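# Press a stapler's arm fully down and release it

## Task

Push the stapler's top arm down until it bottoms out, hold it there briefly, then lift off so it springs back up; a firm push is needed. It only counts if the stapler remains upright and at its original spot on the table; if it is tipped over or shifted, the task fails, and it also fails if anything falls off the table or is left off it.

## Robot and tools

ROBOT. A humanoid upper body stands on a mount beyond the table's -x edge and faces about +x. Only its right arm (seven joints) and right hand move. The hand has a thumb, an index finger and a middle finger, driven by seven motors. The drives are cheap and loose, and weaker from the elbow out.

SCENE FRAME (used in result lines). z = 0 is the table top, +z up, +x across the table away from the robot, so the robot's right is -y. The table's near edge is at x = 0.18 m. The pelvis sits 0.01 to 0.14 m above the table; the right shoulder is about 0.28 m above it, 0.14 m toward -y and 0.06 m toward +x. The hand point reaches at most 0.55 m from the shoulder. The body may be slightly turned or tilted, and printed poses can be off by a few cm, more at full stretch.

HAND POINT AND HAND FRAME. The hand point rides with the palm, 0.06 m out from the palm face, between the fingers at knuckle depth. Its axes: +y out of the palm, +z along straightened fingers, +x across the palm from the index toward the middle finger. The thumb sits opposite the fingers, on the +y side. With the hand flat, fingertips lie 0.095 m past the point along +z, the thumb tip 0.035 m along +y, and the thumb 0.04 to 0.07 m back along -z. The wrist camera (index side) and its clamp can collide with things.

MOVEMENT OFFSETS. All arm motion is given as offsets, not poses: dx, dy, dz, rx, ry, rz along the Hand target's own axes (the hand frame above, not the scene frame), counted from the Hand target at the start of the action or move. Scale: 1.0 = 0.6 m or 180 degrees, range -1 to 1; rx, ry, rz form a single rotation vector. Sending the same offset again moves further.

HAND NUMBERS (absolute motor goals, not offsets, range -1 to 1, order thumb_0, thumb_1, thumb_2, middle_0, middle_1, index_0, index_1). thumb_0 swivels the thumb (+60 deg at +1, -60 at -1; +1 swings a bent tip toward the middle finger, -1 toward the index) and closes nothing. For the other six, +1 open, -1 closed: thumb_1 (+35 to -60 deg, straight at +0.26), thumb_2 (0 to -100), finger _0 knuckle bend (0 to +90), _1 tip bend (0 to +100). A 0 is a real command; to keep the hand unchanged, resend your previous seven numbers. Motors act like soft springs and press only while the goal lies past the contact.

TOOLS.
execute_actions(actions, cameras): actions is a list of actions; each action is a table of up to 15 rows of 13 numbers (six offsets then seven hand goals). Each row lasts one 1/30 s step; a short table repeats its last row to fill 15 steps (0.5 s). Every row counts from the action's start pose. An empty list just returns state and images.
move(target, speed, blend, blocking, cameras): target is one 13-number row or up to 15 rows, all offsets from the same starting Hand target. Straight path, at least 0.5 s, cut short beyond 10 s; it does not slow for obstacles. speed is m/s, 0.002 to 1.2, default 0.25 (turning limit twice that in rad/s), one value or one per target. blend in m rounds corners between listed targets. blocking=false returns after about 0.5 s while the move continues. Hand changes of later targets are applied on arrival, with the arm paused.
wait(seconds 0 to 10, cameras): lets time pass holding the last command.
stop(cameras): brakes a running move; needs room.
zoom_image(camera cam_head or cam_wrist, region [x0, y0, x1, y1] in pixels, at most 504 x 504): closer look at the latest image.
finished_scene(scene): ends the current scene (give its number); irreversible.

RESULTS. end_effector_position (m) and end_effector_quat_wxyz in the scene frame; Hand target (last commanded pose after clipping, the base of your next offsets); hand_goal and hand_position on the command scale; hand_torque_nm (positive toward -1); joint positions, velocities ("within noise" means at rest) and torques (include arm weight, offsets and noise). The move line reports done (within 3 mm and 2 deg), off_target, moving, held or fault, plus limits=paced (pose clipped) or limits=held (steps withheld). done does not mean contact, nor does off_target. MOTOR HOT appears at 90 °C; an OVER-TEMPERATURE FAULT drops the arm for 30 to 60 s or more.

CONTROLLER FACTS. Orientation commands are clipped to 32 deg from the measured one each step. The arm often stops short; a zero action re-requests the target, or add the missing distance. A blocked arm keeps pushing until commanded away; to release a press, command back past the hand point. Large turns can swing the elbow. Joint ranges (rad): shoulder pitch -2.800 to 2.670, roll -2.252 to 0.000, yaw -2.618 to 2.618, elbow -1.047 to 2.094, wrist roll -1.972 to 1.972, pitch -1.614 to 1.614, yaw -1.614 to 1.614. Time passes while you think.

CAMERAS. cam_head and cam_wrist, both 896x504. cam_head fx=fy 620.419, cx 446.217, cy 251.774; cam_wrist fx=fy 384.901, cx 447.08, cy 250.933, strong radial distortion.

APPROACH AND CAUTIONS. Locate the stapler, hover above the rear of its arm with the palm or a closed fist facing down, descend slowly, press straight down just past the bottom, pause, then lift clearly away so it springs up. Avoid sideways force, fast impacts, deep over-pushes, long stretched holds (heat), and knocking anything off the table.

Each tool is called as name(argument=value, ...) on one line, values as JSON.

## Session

execute_actions(actions=[])

Scene clock: 0.00 s.
end_effector_position=(+0.2219, -0.4106, +0.2450) hand_goal=(+0.000, +0.263, +1.000, +1.000, +1.000, +1.000, +1.000) hand_position=(+0.000, +0.263, +1.000, +1.000, +1.000, +1.000, +1.000) hand_torque_nm=(+0.00, +0.00, +0.00, +0.00, +0.00, +0.00, +0.00) end_effector_quat_wxyz=(-0.116, -0.242, -0.362, +0.893)
Joint positions: [-0.527 -0.152 -0.493 -0.202 -1.344 1.209 -0.812]
Joint velocities: within noise
Joint torques (N m): no reading
Hand target: +0.2219, -0.4106, +0.2450; -0.116, -0.242, -0.362, +0.893

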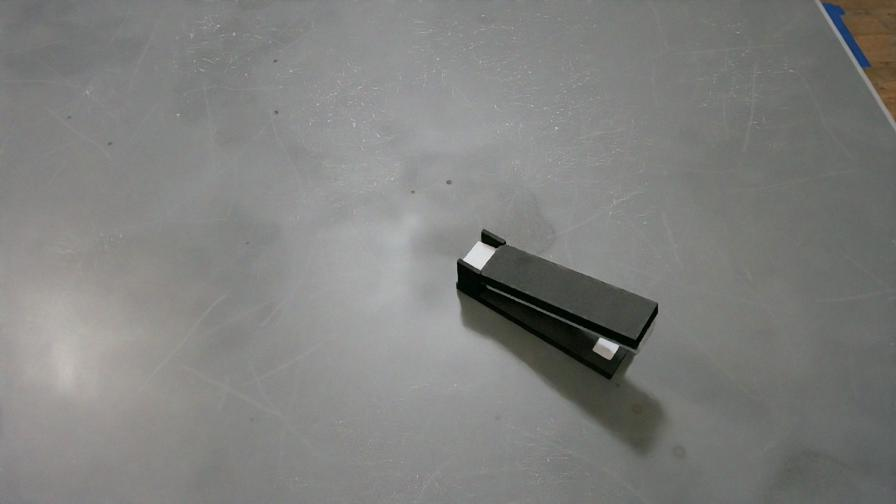

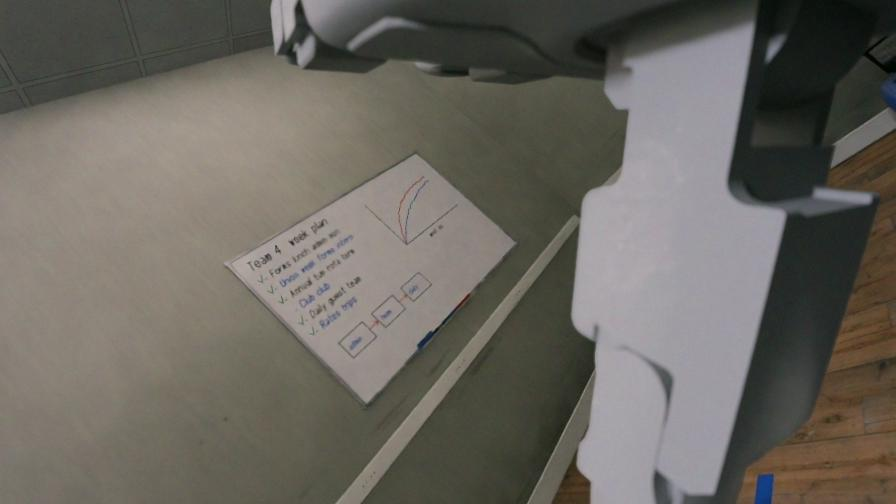

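move(target=[-0.097, -0.148, -0.154, -0.151, -0.343, 0.128, 0, 1, -1, -1, -1, -1, -1], speed=0.35)

Scene clock: 9.97 s.
end_effector_position=(+0.2703, -0.2814, +0.2685) hand_goal=(+0.000, +1.000, -1.000, -1.000, -1.000, -1.000, -1.000) hand_position=(+0.000, +0.944, -0.937, -0.944, -0.938, -0.944, -0.938) hand_torque_nm=(+0.00, -0.07, +0.09, +0.07, +0.09, +0.07, +0.09) end_effector_quat_wxyz=(-0.497, +0.209, -0.390, +0.746)
Joint positions: [0.214 -0.476 -0.136 -0.963 -1.281 0.68 -0.135]
Joint velocities: within noise
Joint torques (N m): [0.24 -3.42 -1.48 -4.06 -0.06 -0.29 -0.74]
Hand target: +0.2698, -0.2807, +0.2701; -0.499, +0.211, -0.388, +0.745
Off the commanded pose: 0.002 m, 0 deg.
move: done

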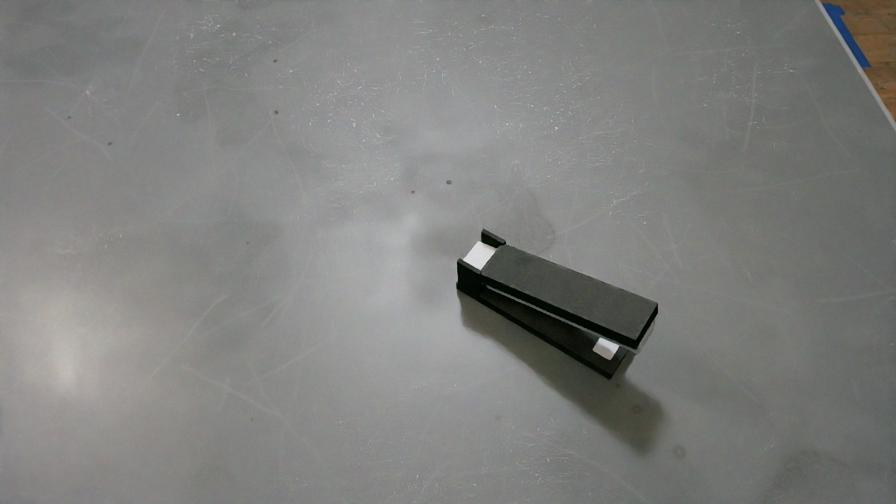

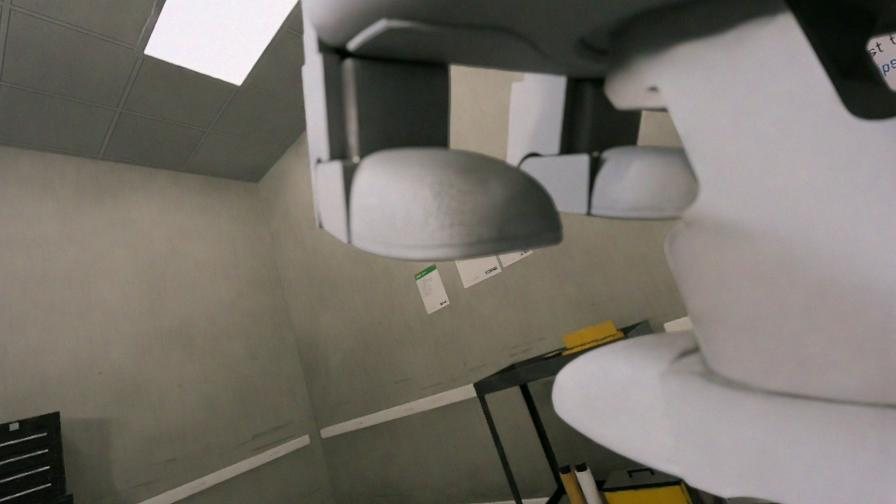

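move(target=[-0.231, 0.149, -0.081, -0.151, -0.343, 0.128, 0, 1, -1, -1, -1, -1, -1], speed=0.35)

Scene clock: 15.20 s.
end_effector_position=(+0.3431, -0.1559, +0.1790) hand_goal=(+0.000, +1.000, -1.000, -1.000, -1.000, -1.000, -1.000) hand_position=(+0.000, +0.944, -0.937, -0.944, -0.938, -0.944, -0.938) hand_torque_nm=(+0.00, -0.07, +0.09, +0.07, +0.09, +0.07, +0.09) end_effector_quat_wxyz=(+0.693, -0.587, +0.269, -0.321)
Joint positions: [-0.255 -1.082 0.132 -0.2 -0.523 -0.414 -0.194]
Joint velocities: within noise
Joint torques (N m): [-3.86 -4.18 -1.92 -1.07 0.74 -0.17 -0.71]
Hand target: +0.3446, -0.1547, +0.1800; +0.695, -0.586, +0.269, -0.318
Off the commanded pose: 0.002 m, 0 deg.
move: done

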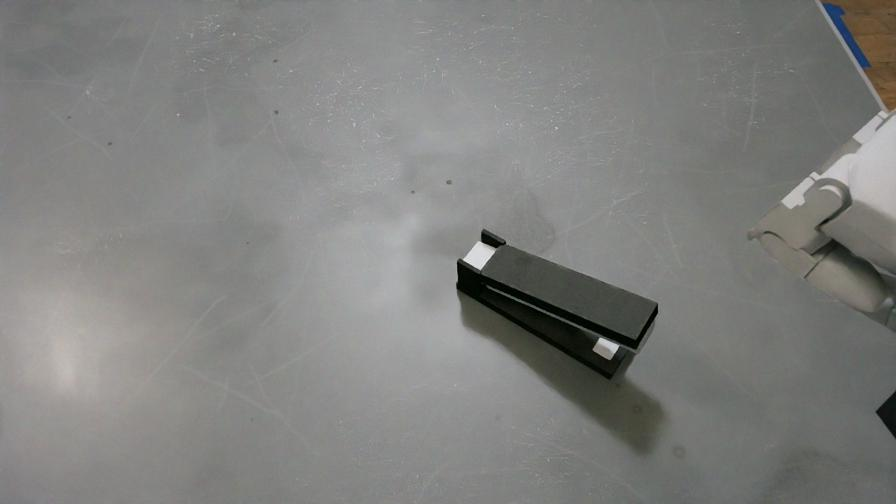

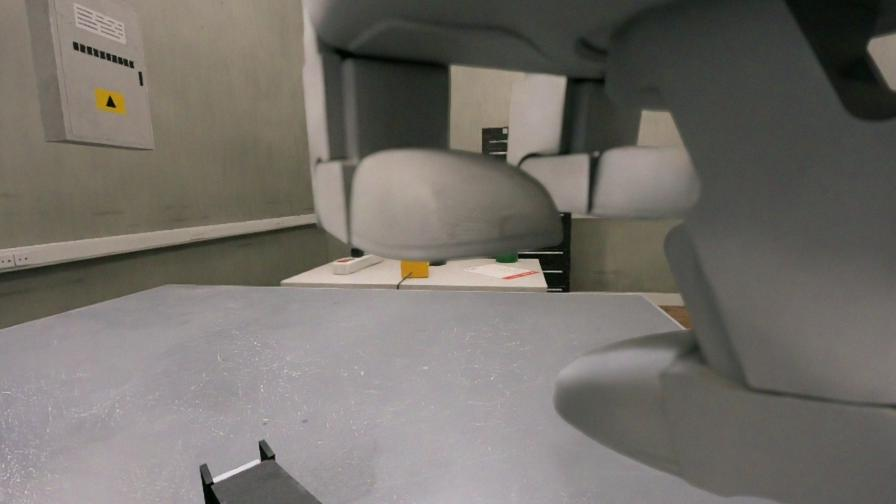

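move(target=[-0.003, 0.167, 0.033, -0.167, 0, 0, 0, 1, -1, -1, -1, -1, -1], speed=0.25)

zoom_image(camera="cam_head", region=[450, 200, 750, 500])

Scene clock: 18.17 s.
end_effector_position=(+0.3681, -0.1334, +0.0827) hand_goal=(+0.000, +1.000, -1.000, -1.000, -1.000, -1.000, -1.000) hand_position=(+0.000, +0.944, -0.938, -0.944, -0.938, -0.944, -0.938) hand_torque_nm=(+0.00, -0.07, +0.09, +0.07, +0.09, +0.07, +0.09) end_effector_quat_wxyz=(-0.518, +0.744, -0.349, +0.238)
Joint positions: [-0.682 -0.823 0.521 0.155 -0.671 -0.307 0.263]
Joint velocities: within noise
Joint torques (N m): [-6.06 -2.69 -1.64 -1.51 0.19 -0.19 -0.6]
Hand target: +0.3710, -0.1295, +0.0846; -0.520, +0.746, -0.342, +0.238
Off the commanded pose: 0.005 m, 1 deg.
move: off_target

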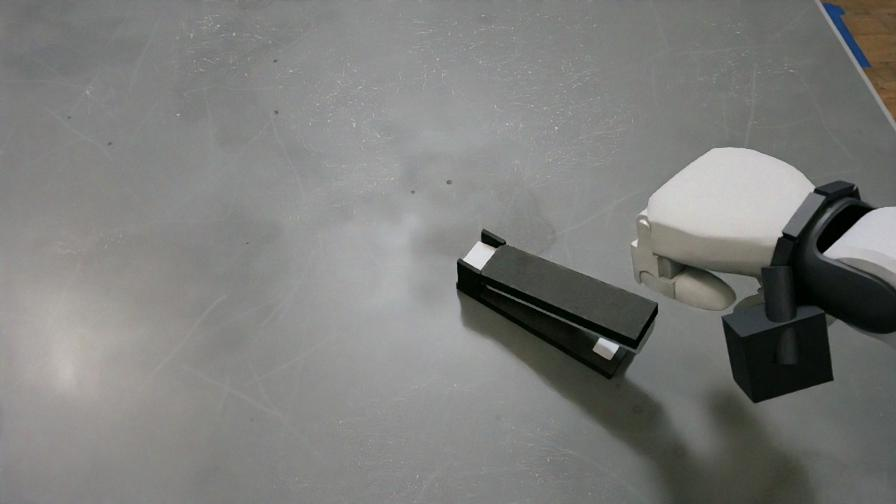

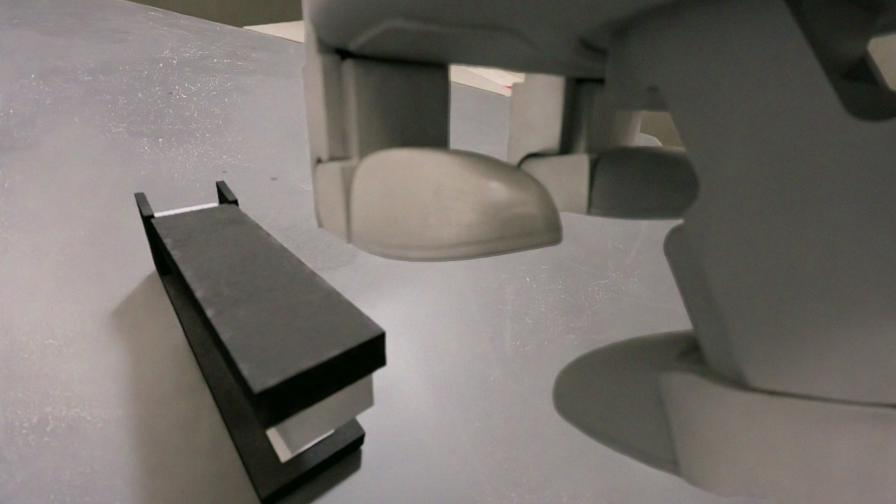

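Scaled by 1.680 from the camera's 896x504 image, which has a finer 1280x720 frame.

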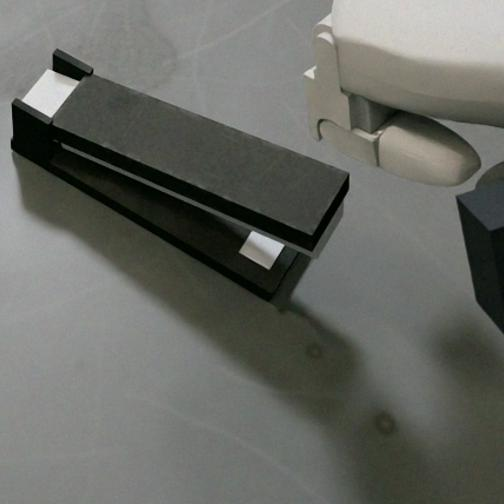

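move(target=[-0.018, 0.042, 0.031, 0, 0, 0, 0, 1, -1, -1, -1, -1, -1], speed=0.12)

zoom_image(camera="cam_head", region=[450, 200, 750, 500])

Scene clock: 22.53 s.
end_effector_position=(+0.3671, -0.1194, +0.0524) hand_goal=(+0.000, +1.000, -1.000, -1.000, -1.000, -1.000, -1.000) hand_position=(+0.000, +0.944, -0.939, -0.944, -0.938, -0.944, -0.938) hand_torque_nm=(+0.00, -0.07, +0.08, +0.07, +0.09, +0.07, +0.09) end_effector_quat_wxyz=(-0.516, +0.746, -0.348, +0.236)
Joint positions: [-0.682 -0.719 0.572 0.263 -0.777 -0.305 0.178]
Joint velocities: within noise
Joint torques (N m): [-5.81 -2.33 -1.63 -1.71 0.18 -0.13 -1.01]
Hand target: +0.3706, -0.1156, +0.0546; -0.520, +0.746, -0.342, +0.238
Off the commanded pose: 0.006 m, 1 deg.
move: off_target

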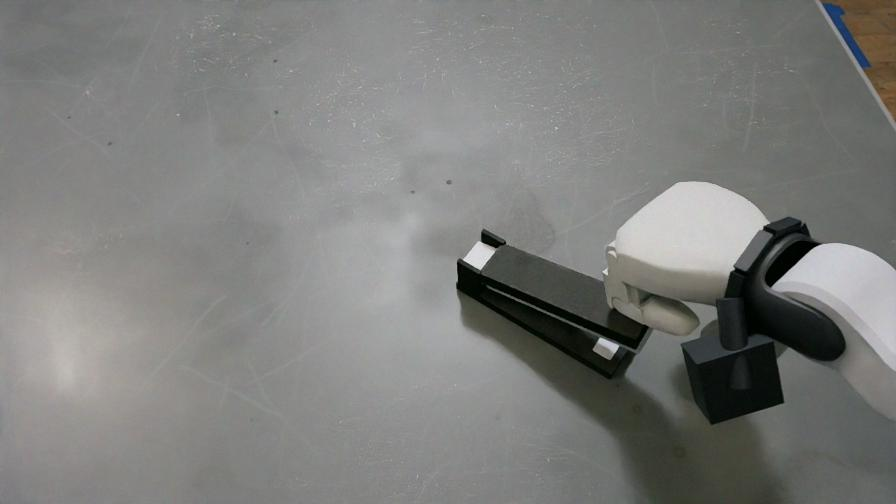

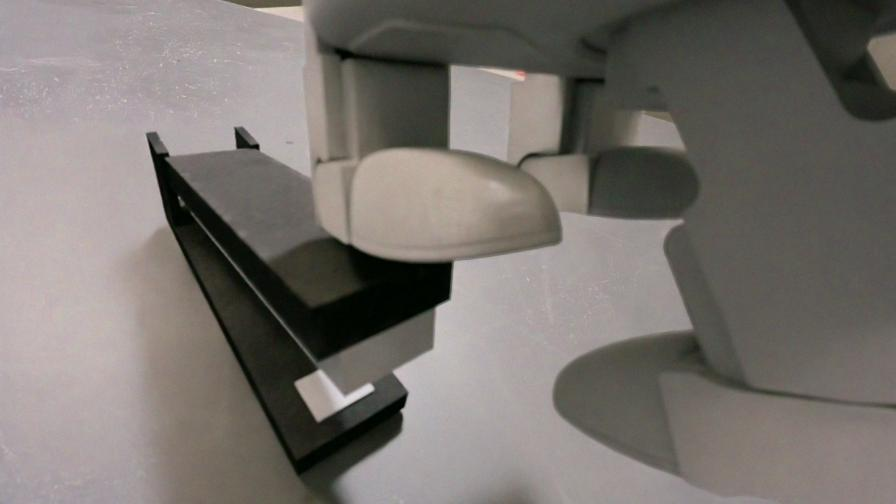

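Scaled by 1.680 from the camera's 896x504 image, which has a finer 1280x720 frame.

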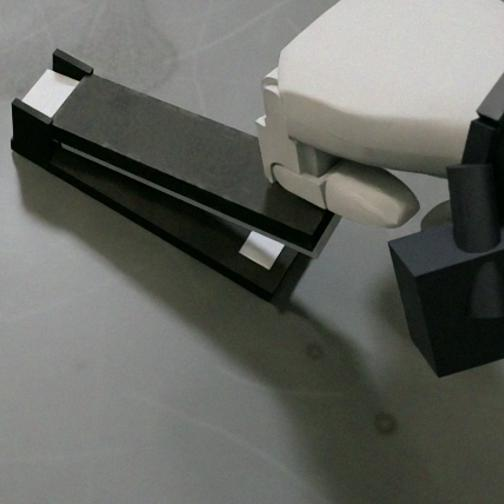

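move(target=[[0.0047, 0.02, -0.006, 0, 0, 0, 0, 1, -1, -1, -1, -1, -1], [-0.0073, 0.166, 0.0067, 0, 0, 0, 0, 1, -1, -1, -1, -1, -1]], speed=0.08)

zoom_image(camera="cam_head", region=[450, 200, 750, 500])

Scene clock: 26.50 s.
end_effector_position=(+0.3825, -0.1167, +0.0161) hand_goal=(+0.000, +1.000, -1.000, -1.000, -1.000, -1.000, -1.000) hand_position=(+0.000, +0.944, -0.939, -0.944, -0.938, -0.997, -0.938) hand_torque_nm=(+0.00, -0.07, +0.08, +0.07, +0.09, +0.00, +0.09) end_effector_quat_wxyz=(-0.586, +0.695, -0.310, +0.278)
Joint positions: [-0.74 -0.643 0.742 0.634 -0.884 -0.388 -0.363]
Joint velocities: within noise
Joint torques (N m): [0.69 -1.74 1.64 3.19 -0.53 0.52 1.86]
Hand target: +0.3443, -0.1323, -0.0402; -0.520, +0.746, -0.342, +0.238
Off the commanded pose: 0.070 m, 11 deg.
move: off_target

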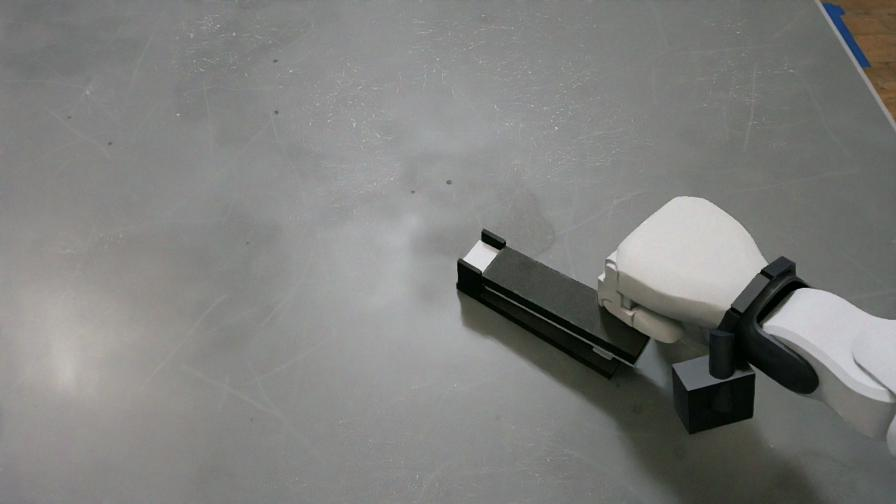

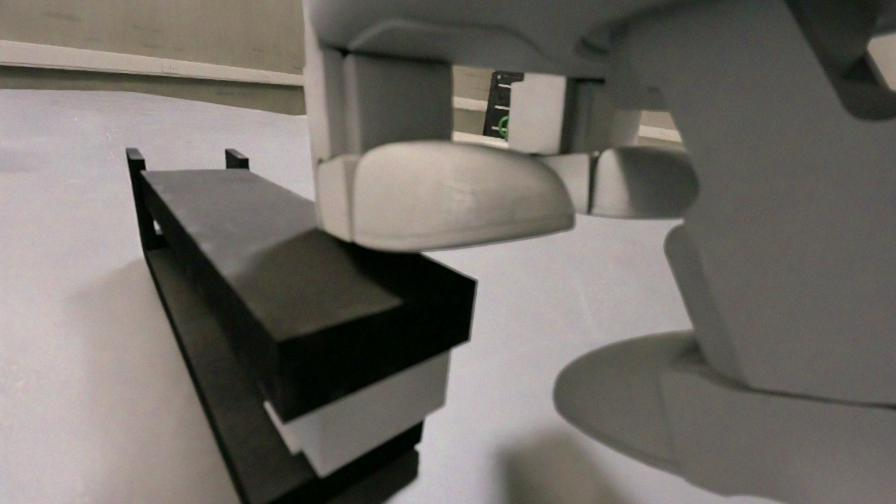

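Scaled by 1.680 from the camera's 896x504 image, which has a finer 1280x720 frame.

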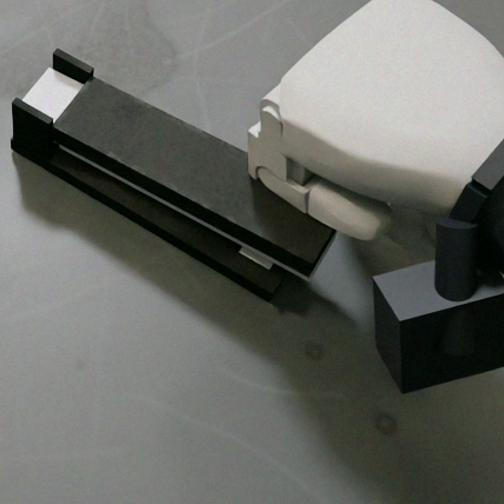

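move(target=[-0.011, 0.080, -0.026, 0, 0, 0, 0, 1, -1, -1, -1, -1, -1], speed=0.1)

zoom_image(camera="cam_head", region=[450, 200, 750, 500])

Scene clock: 28.83 s.
end_effector_position=(+0.3766, -0.1211, +0.0046) hand_goal=(+0.000, +1.000, -1.000, -1.000, -1.000, -1.000, -1.000) hand_position=(+0.000, +0.944, -0.939, -0.944, -0.938, -0.858, -0.938) hand_torque_nm=(+0.00, -0.07, +0.08, +0.07, +0.09, +0.18, +0.09) end_effector_quat_wxyz=(+0.618, -0.663, +0.297, -0.300)
Joint positions: [-0.721 -0.639 0.836 0.725 -0.884 -0.369 -0.61]
Joint velocities: within noise
Joint torques (N m): [3.77 -2.4 3.37 5.73 -0.92 0.1 3.37]
Hand target: +0.3163, -0.1477, -0.0798; +0.520, -0.746, +0.342, -0.238
Off the commanded pose: 0.107 m, 17 deg.
move: off_target

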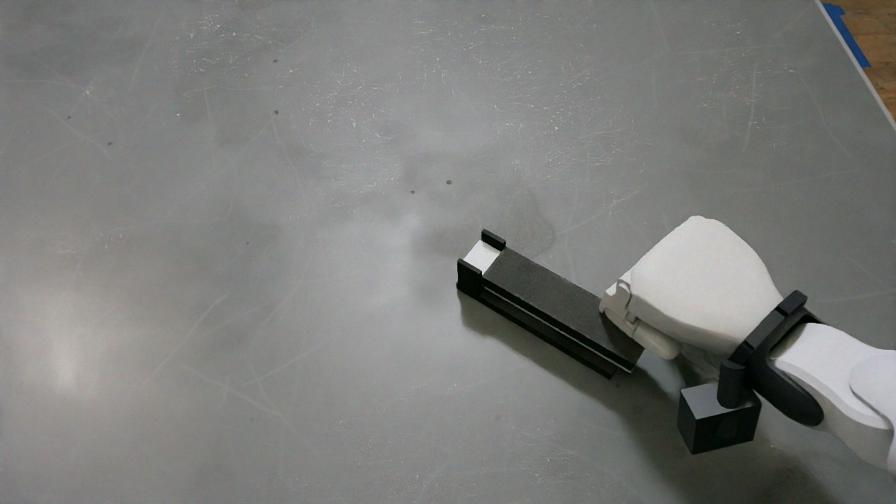

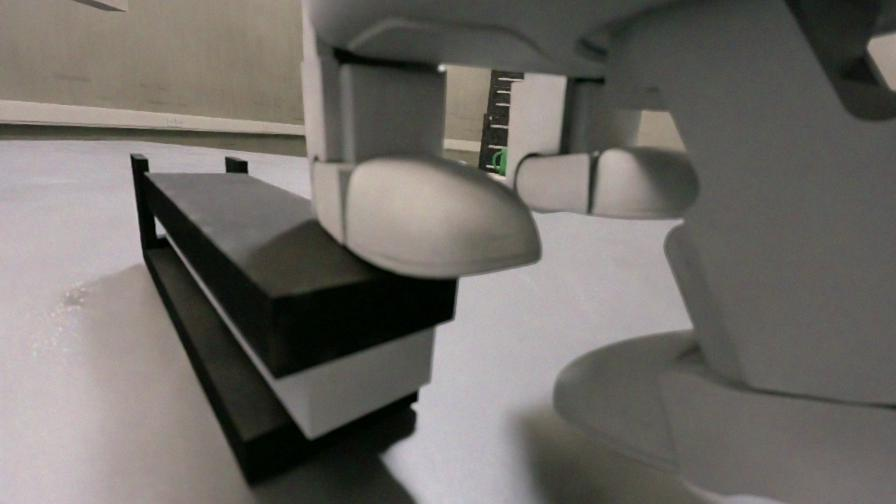

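Scaled by 1.680 from the camera's 896x504 image, which has a finer 1280x720 frame.

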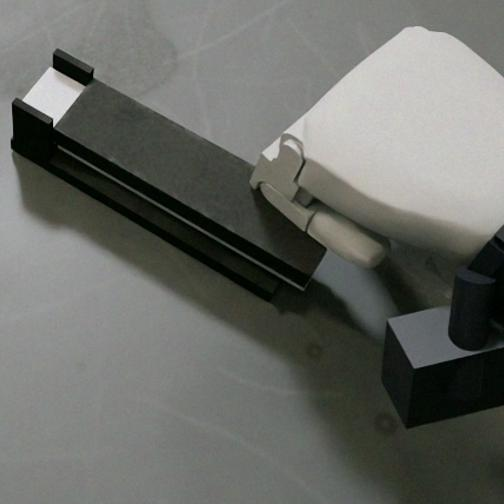

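move(target=[0, 0.047, 0.017, 0, 0, 0, 0, 1, -1, -1, -1, -1, -1], speed=0.1)

zoom_image(camera="cam_head", region=[450, 200, 750, 500])

Scene clock: 31.27 s.
end_effector_position=(+0.3828, -0.1172, +0.0025) hand_goal=(+0.000, +1.000, -1.000, -1.000, -1.000, -1.000, -1.000) hand_position=(+0.000, +0.944, -0.939, -0.944, -0.938, -0.963, -0.938) hand_torque_nm=(+0.00, -0.07, +0.08, +0.07, +0.09, +0.05, +0.09) end_effector_quat_wxyz=(+0.651, -0.631, +0.286, -0.309)
Joint positions: [-0.78 -0.577 0.909 0.924 -0.88 -0.426 -0.822]
Joint velocities: within noise
Joint torques (N m): [5.24 -1.16 4.29 7.83 -1.43 0.99 4.89]
Hand target: +0.3161, -0.1478, -0.1098; +0.520, -0.746, +0.342, -0.238
Off the commanded pose: 0.134 m, 23 deg.
move: off_target

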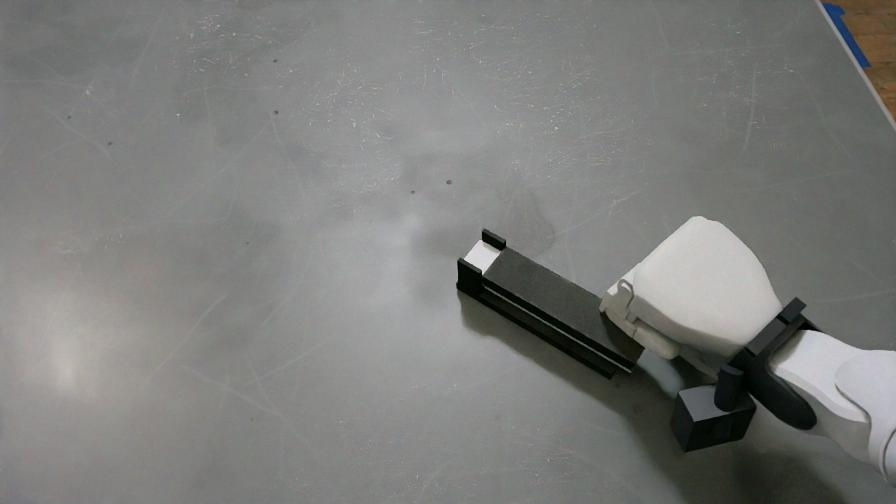

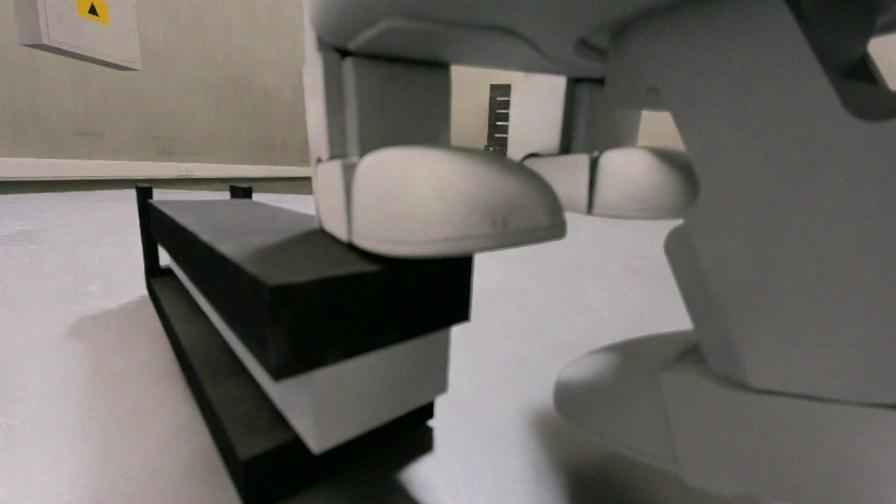

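Scaled by 1.680 from the camera's 896x504 image, which has a finer 1280x720 frame.

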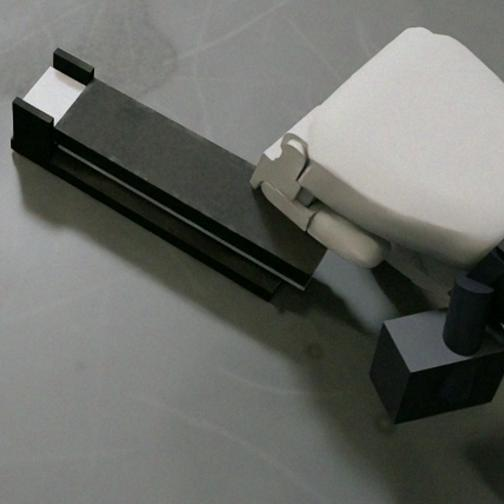

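move(target=[0.039, -0.362, -0.027, 0, 0, 0, 0, 1, -1, -1, -1, -1, -1], speed=0.15)

zoom_image(camera="cam_head", region=[450, 200, 750, 500])

Scene clock: 34.50 s.
end_effector_position=(+0.3747, -0.1244, +0.0952) hand_goal=(+0.000, +1.000, -1.000, -1.000, -1.000, -1.000, -1.000) hand_position=(+0.000, +0.944, -0.939, -0.944, -0.938, -0.920, -0.950) hand_torque_nm=(+0.00, -0.07, +0.08, +0.07, +0.09, +0.10, +0.07) end_effector_quat_wxyz=(-0.519, +0.747, -0.343, +0.233)
Joint positions: [-0.844 -0.937 0.774 0.126 -0.502 -0.193 0.188]
Joint velocities: within noise
Joint torques (N m): [-5.4 -4.2 -2.71 -1.93 0.47 0.01 -0.61]
Hand target: +0.3771, -0.1264, +0.0995; -0.520, +0.746, -0.342, +0.238
Off the commanded pose: 0.005 m, 1 deg.
move: off_target

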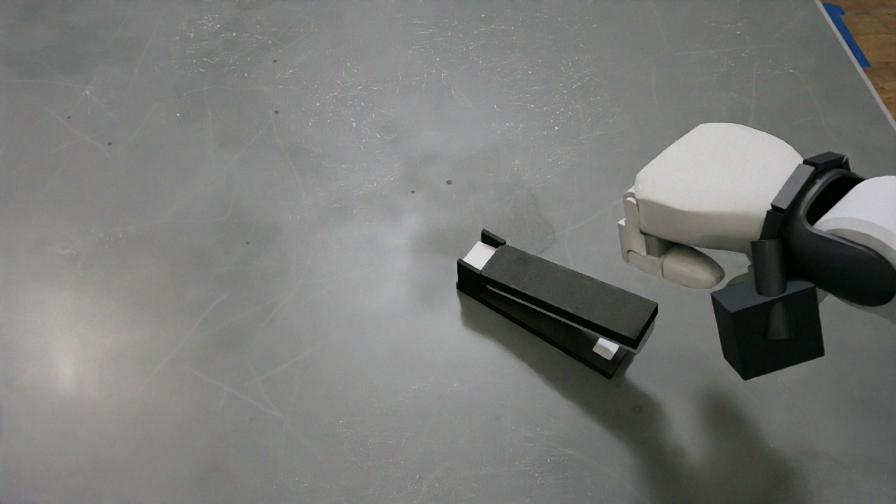

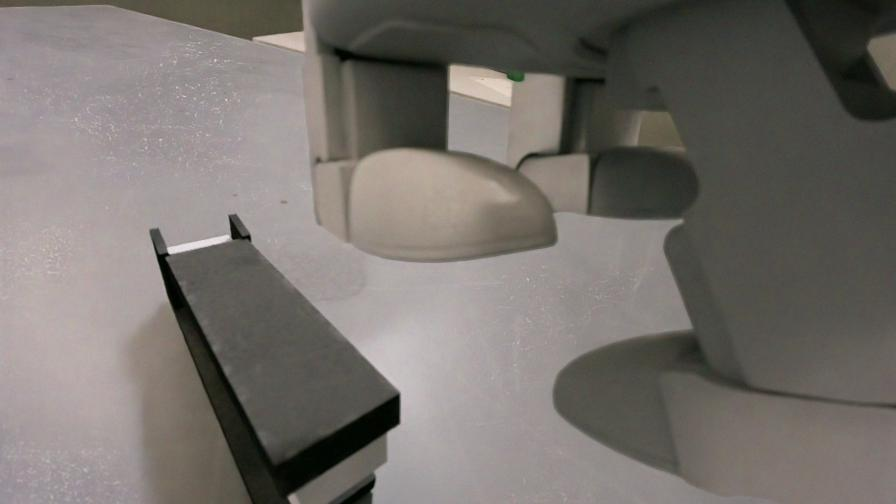

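Scaled by 1.680 from the camera's 896x504 image, which has a finer 1280x720 frame.

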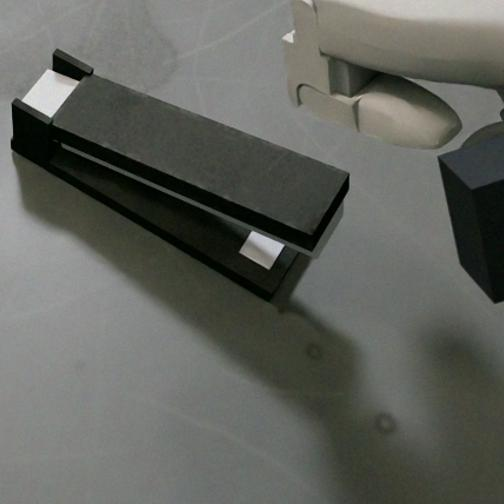

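Stapler unmoved and sprung back up.

finished_scene(scene=2)

The scene is finished: the task was done.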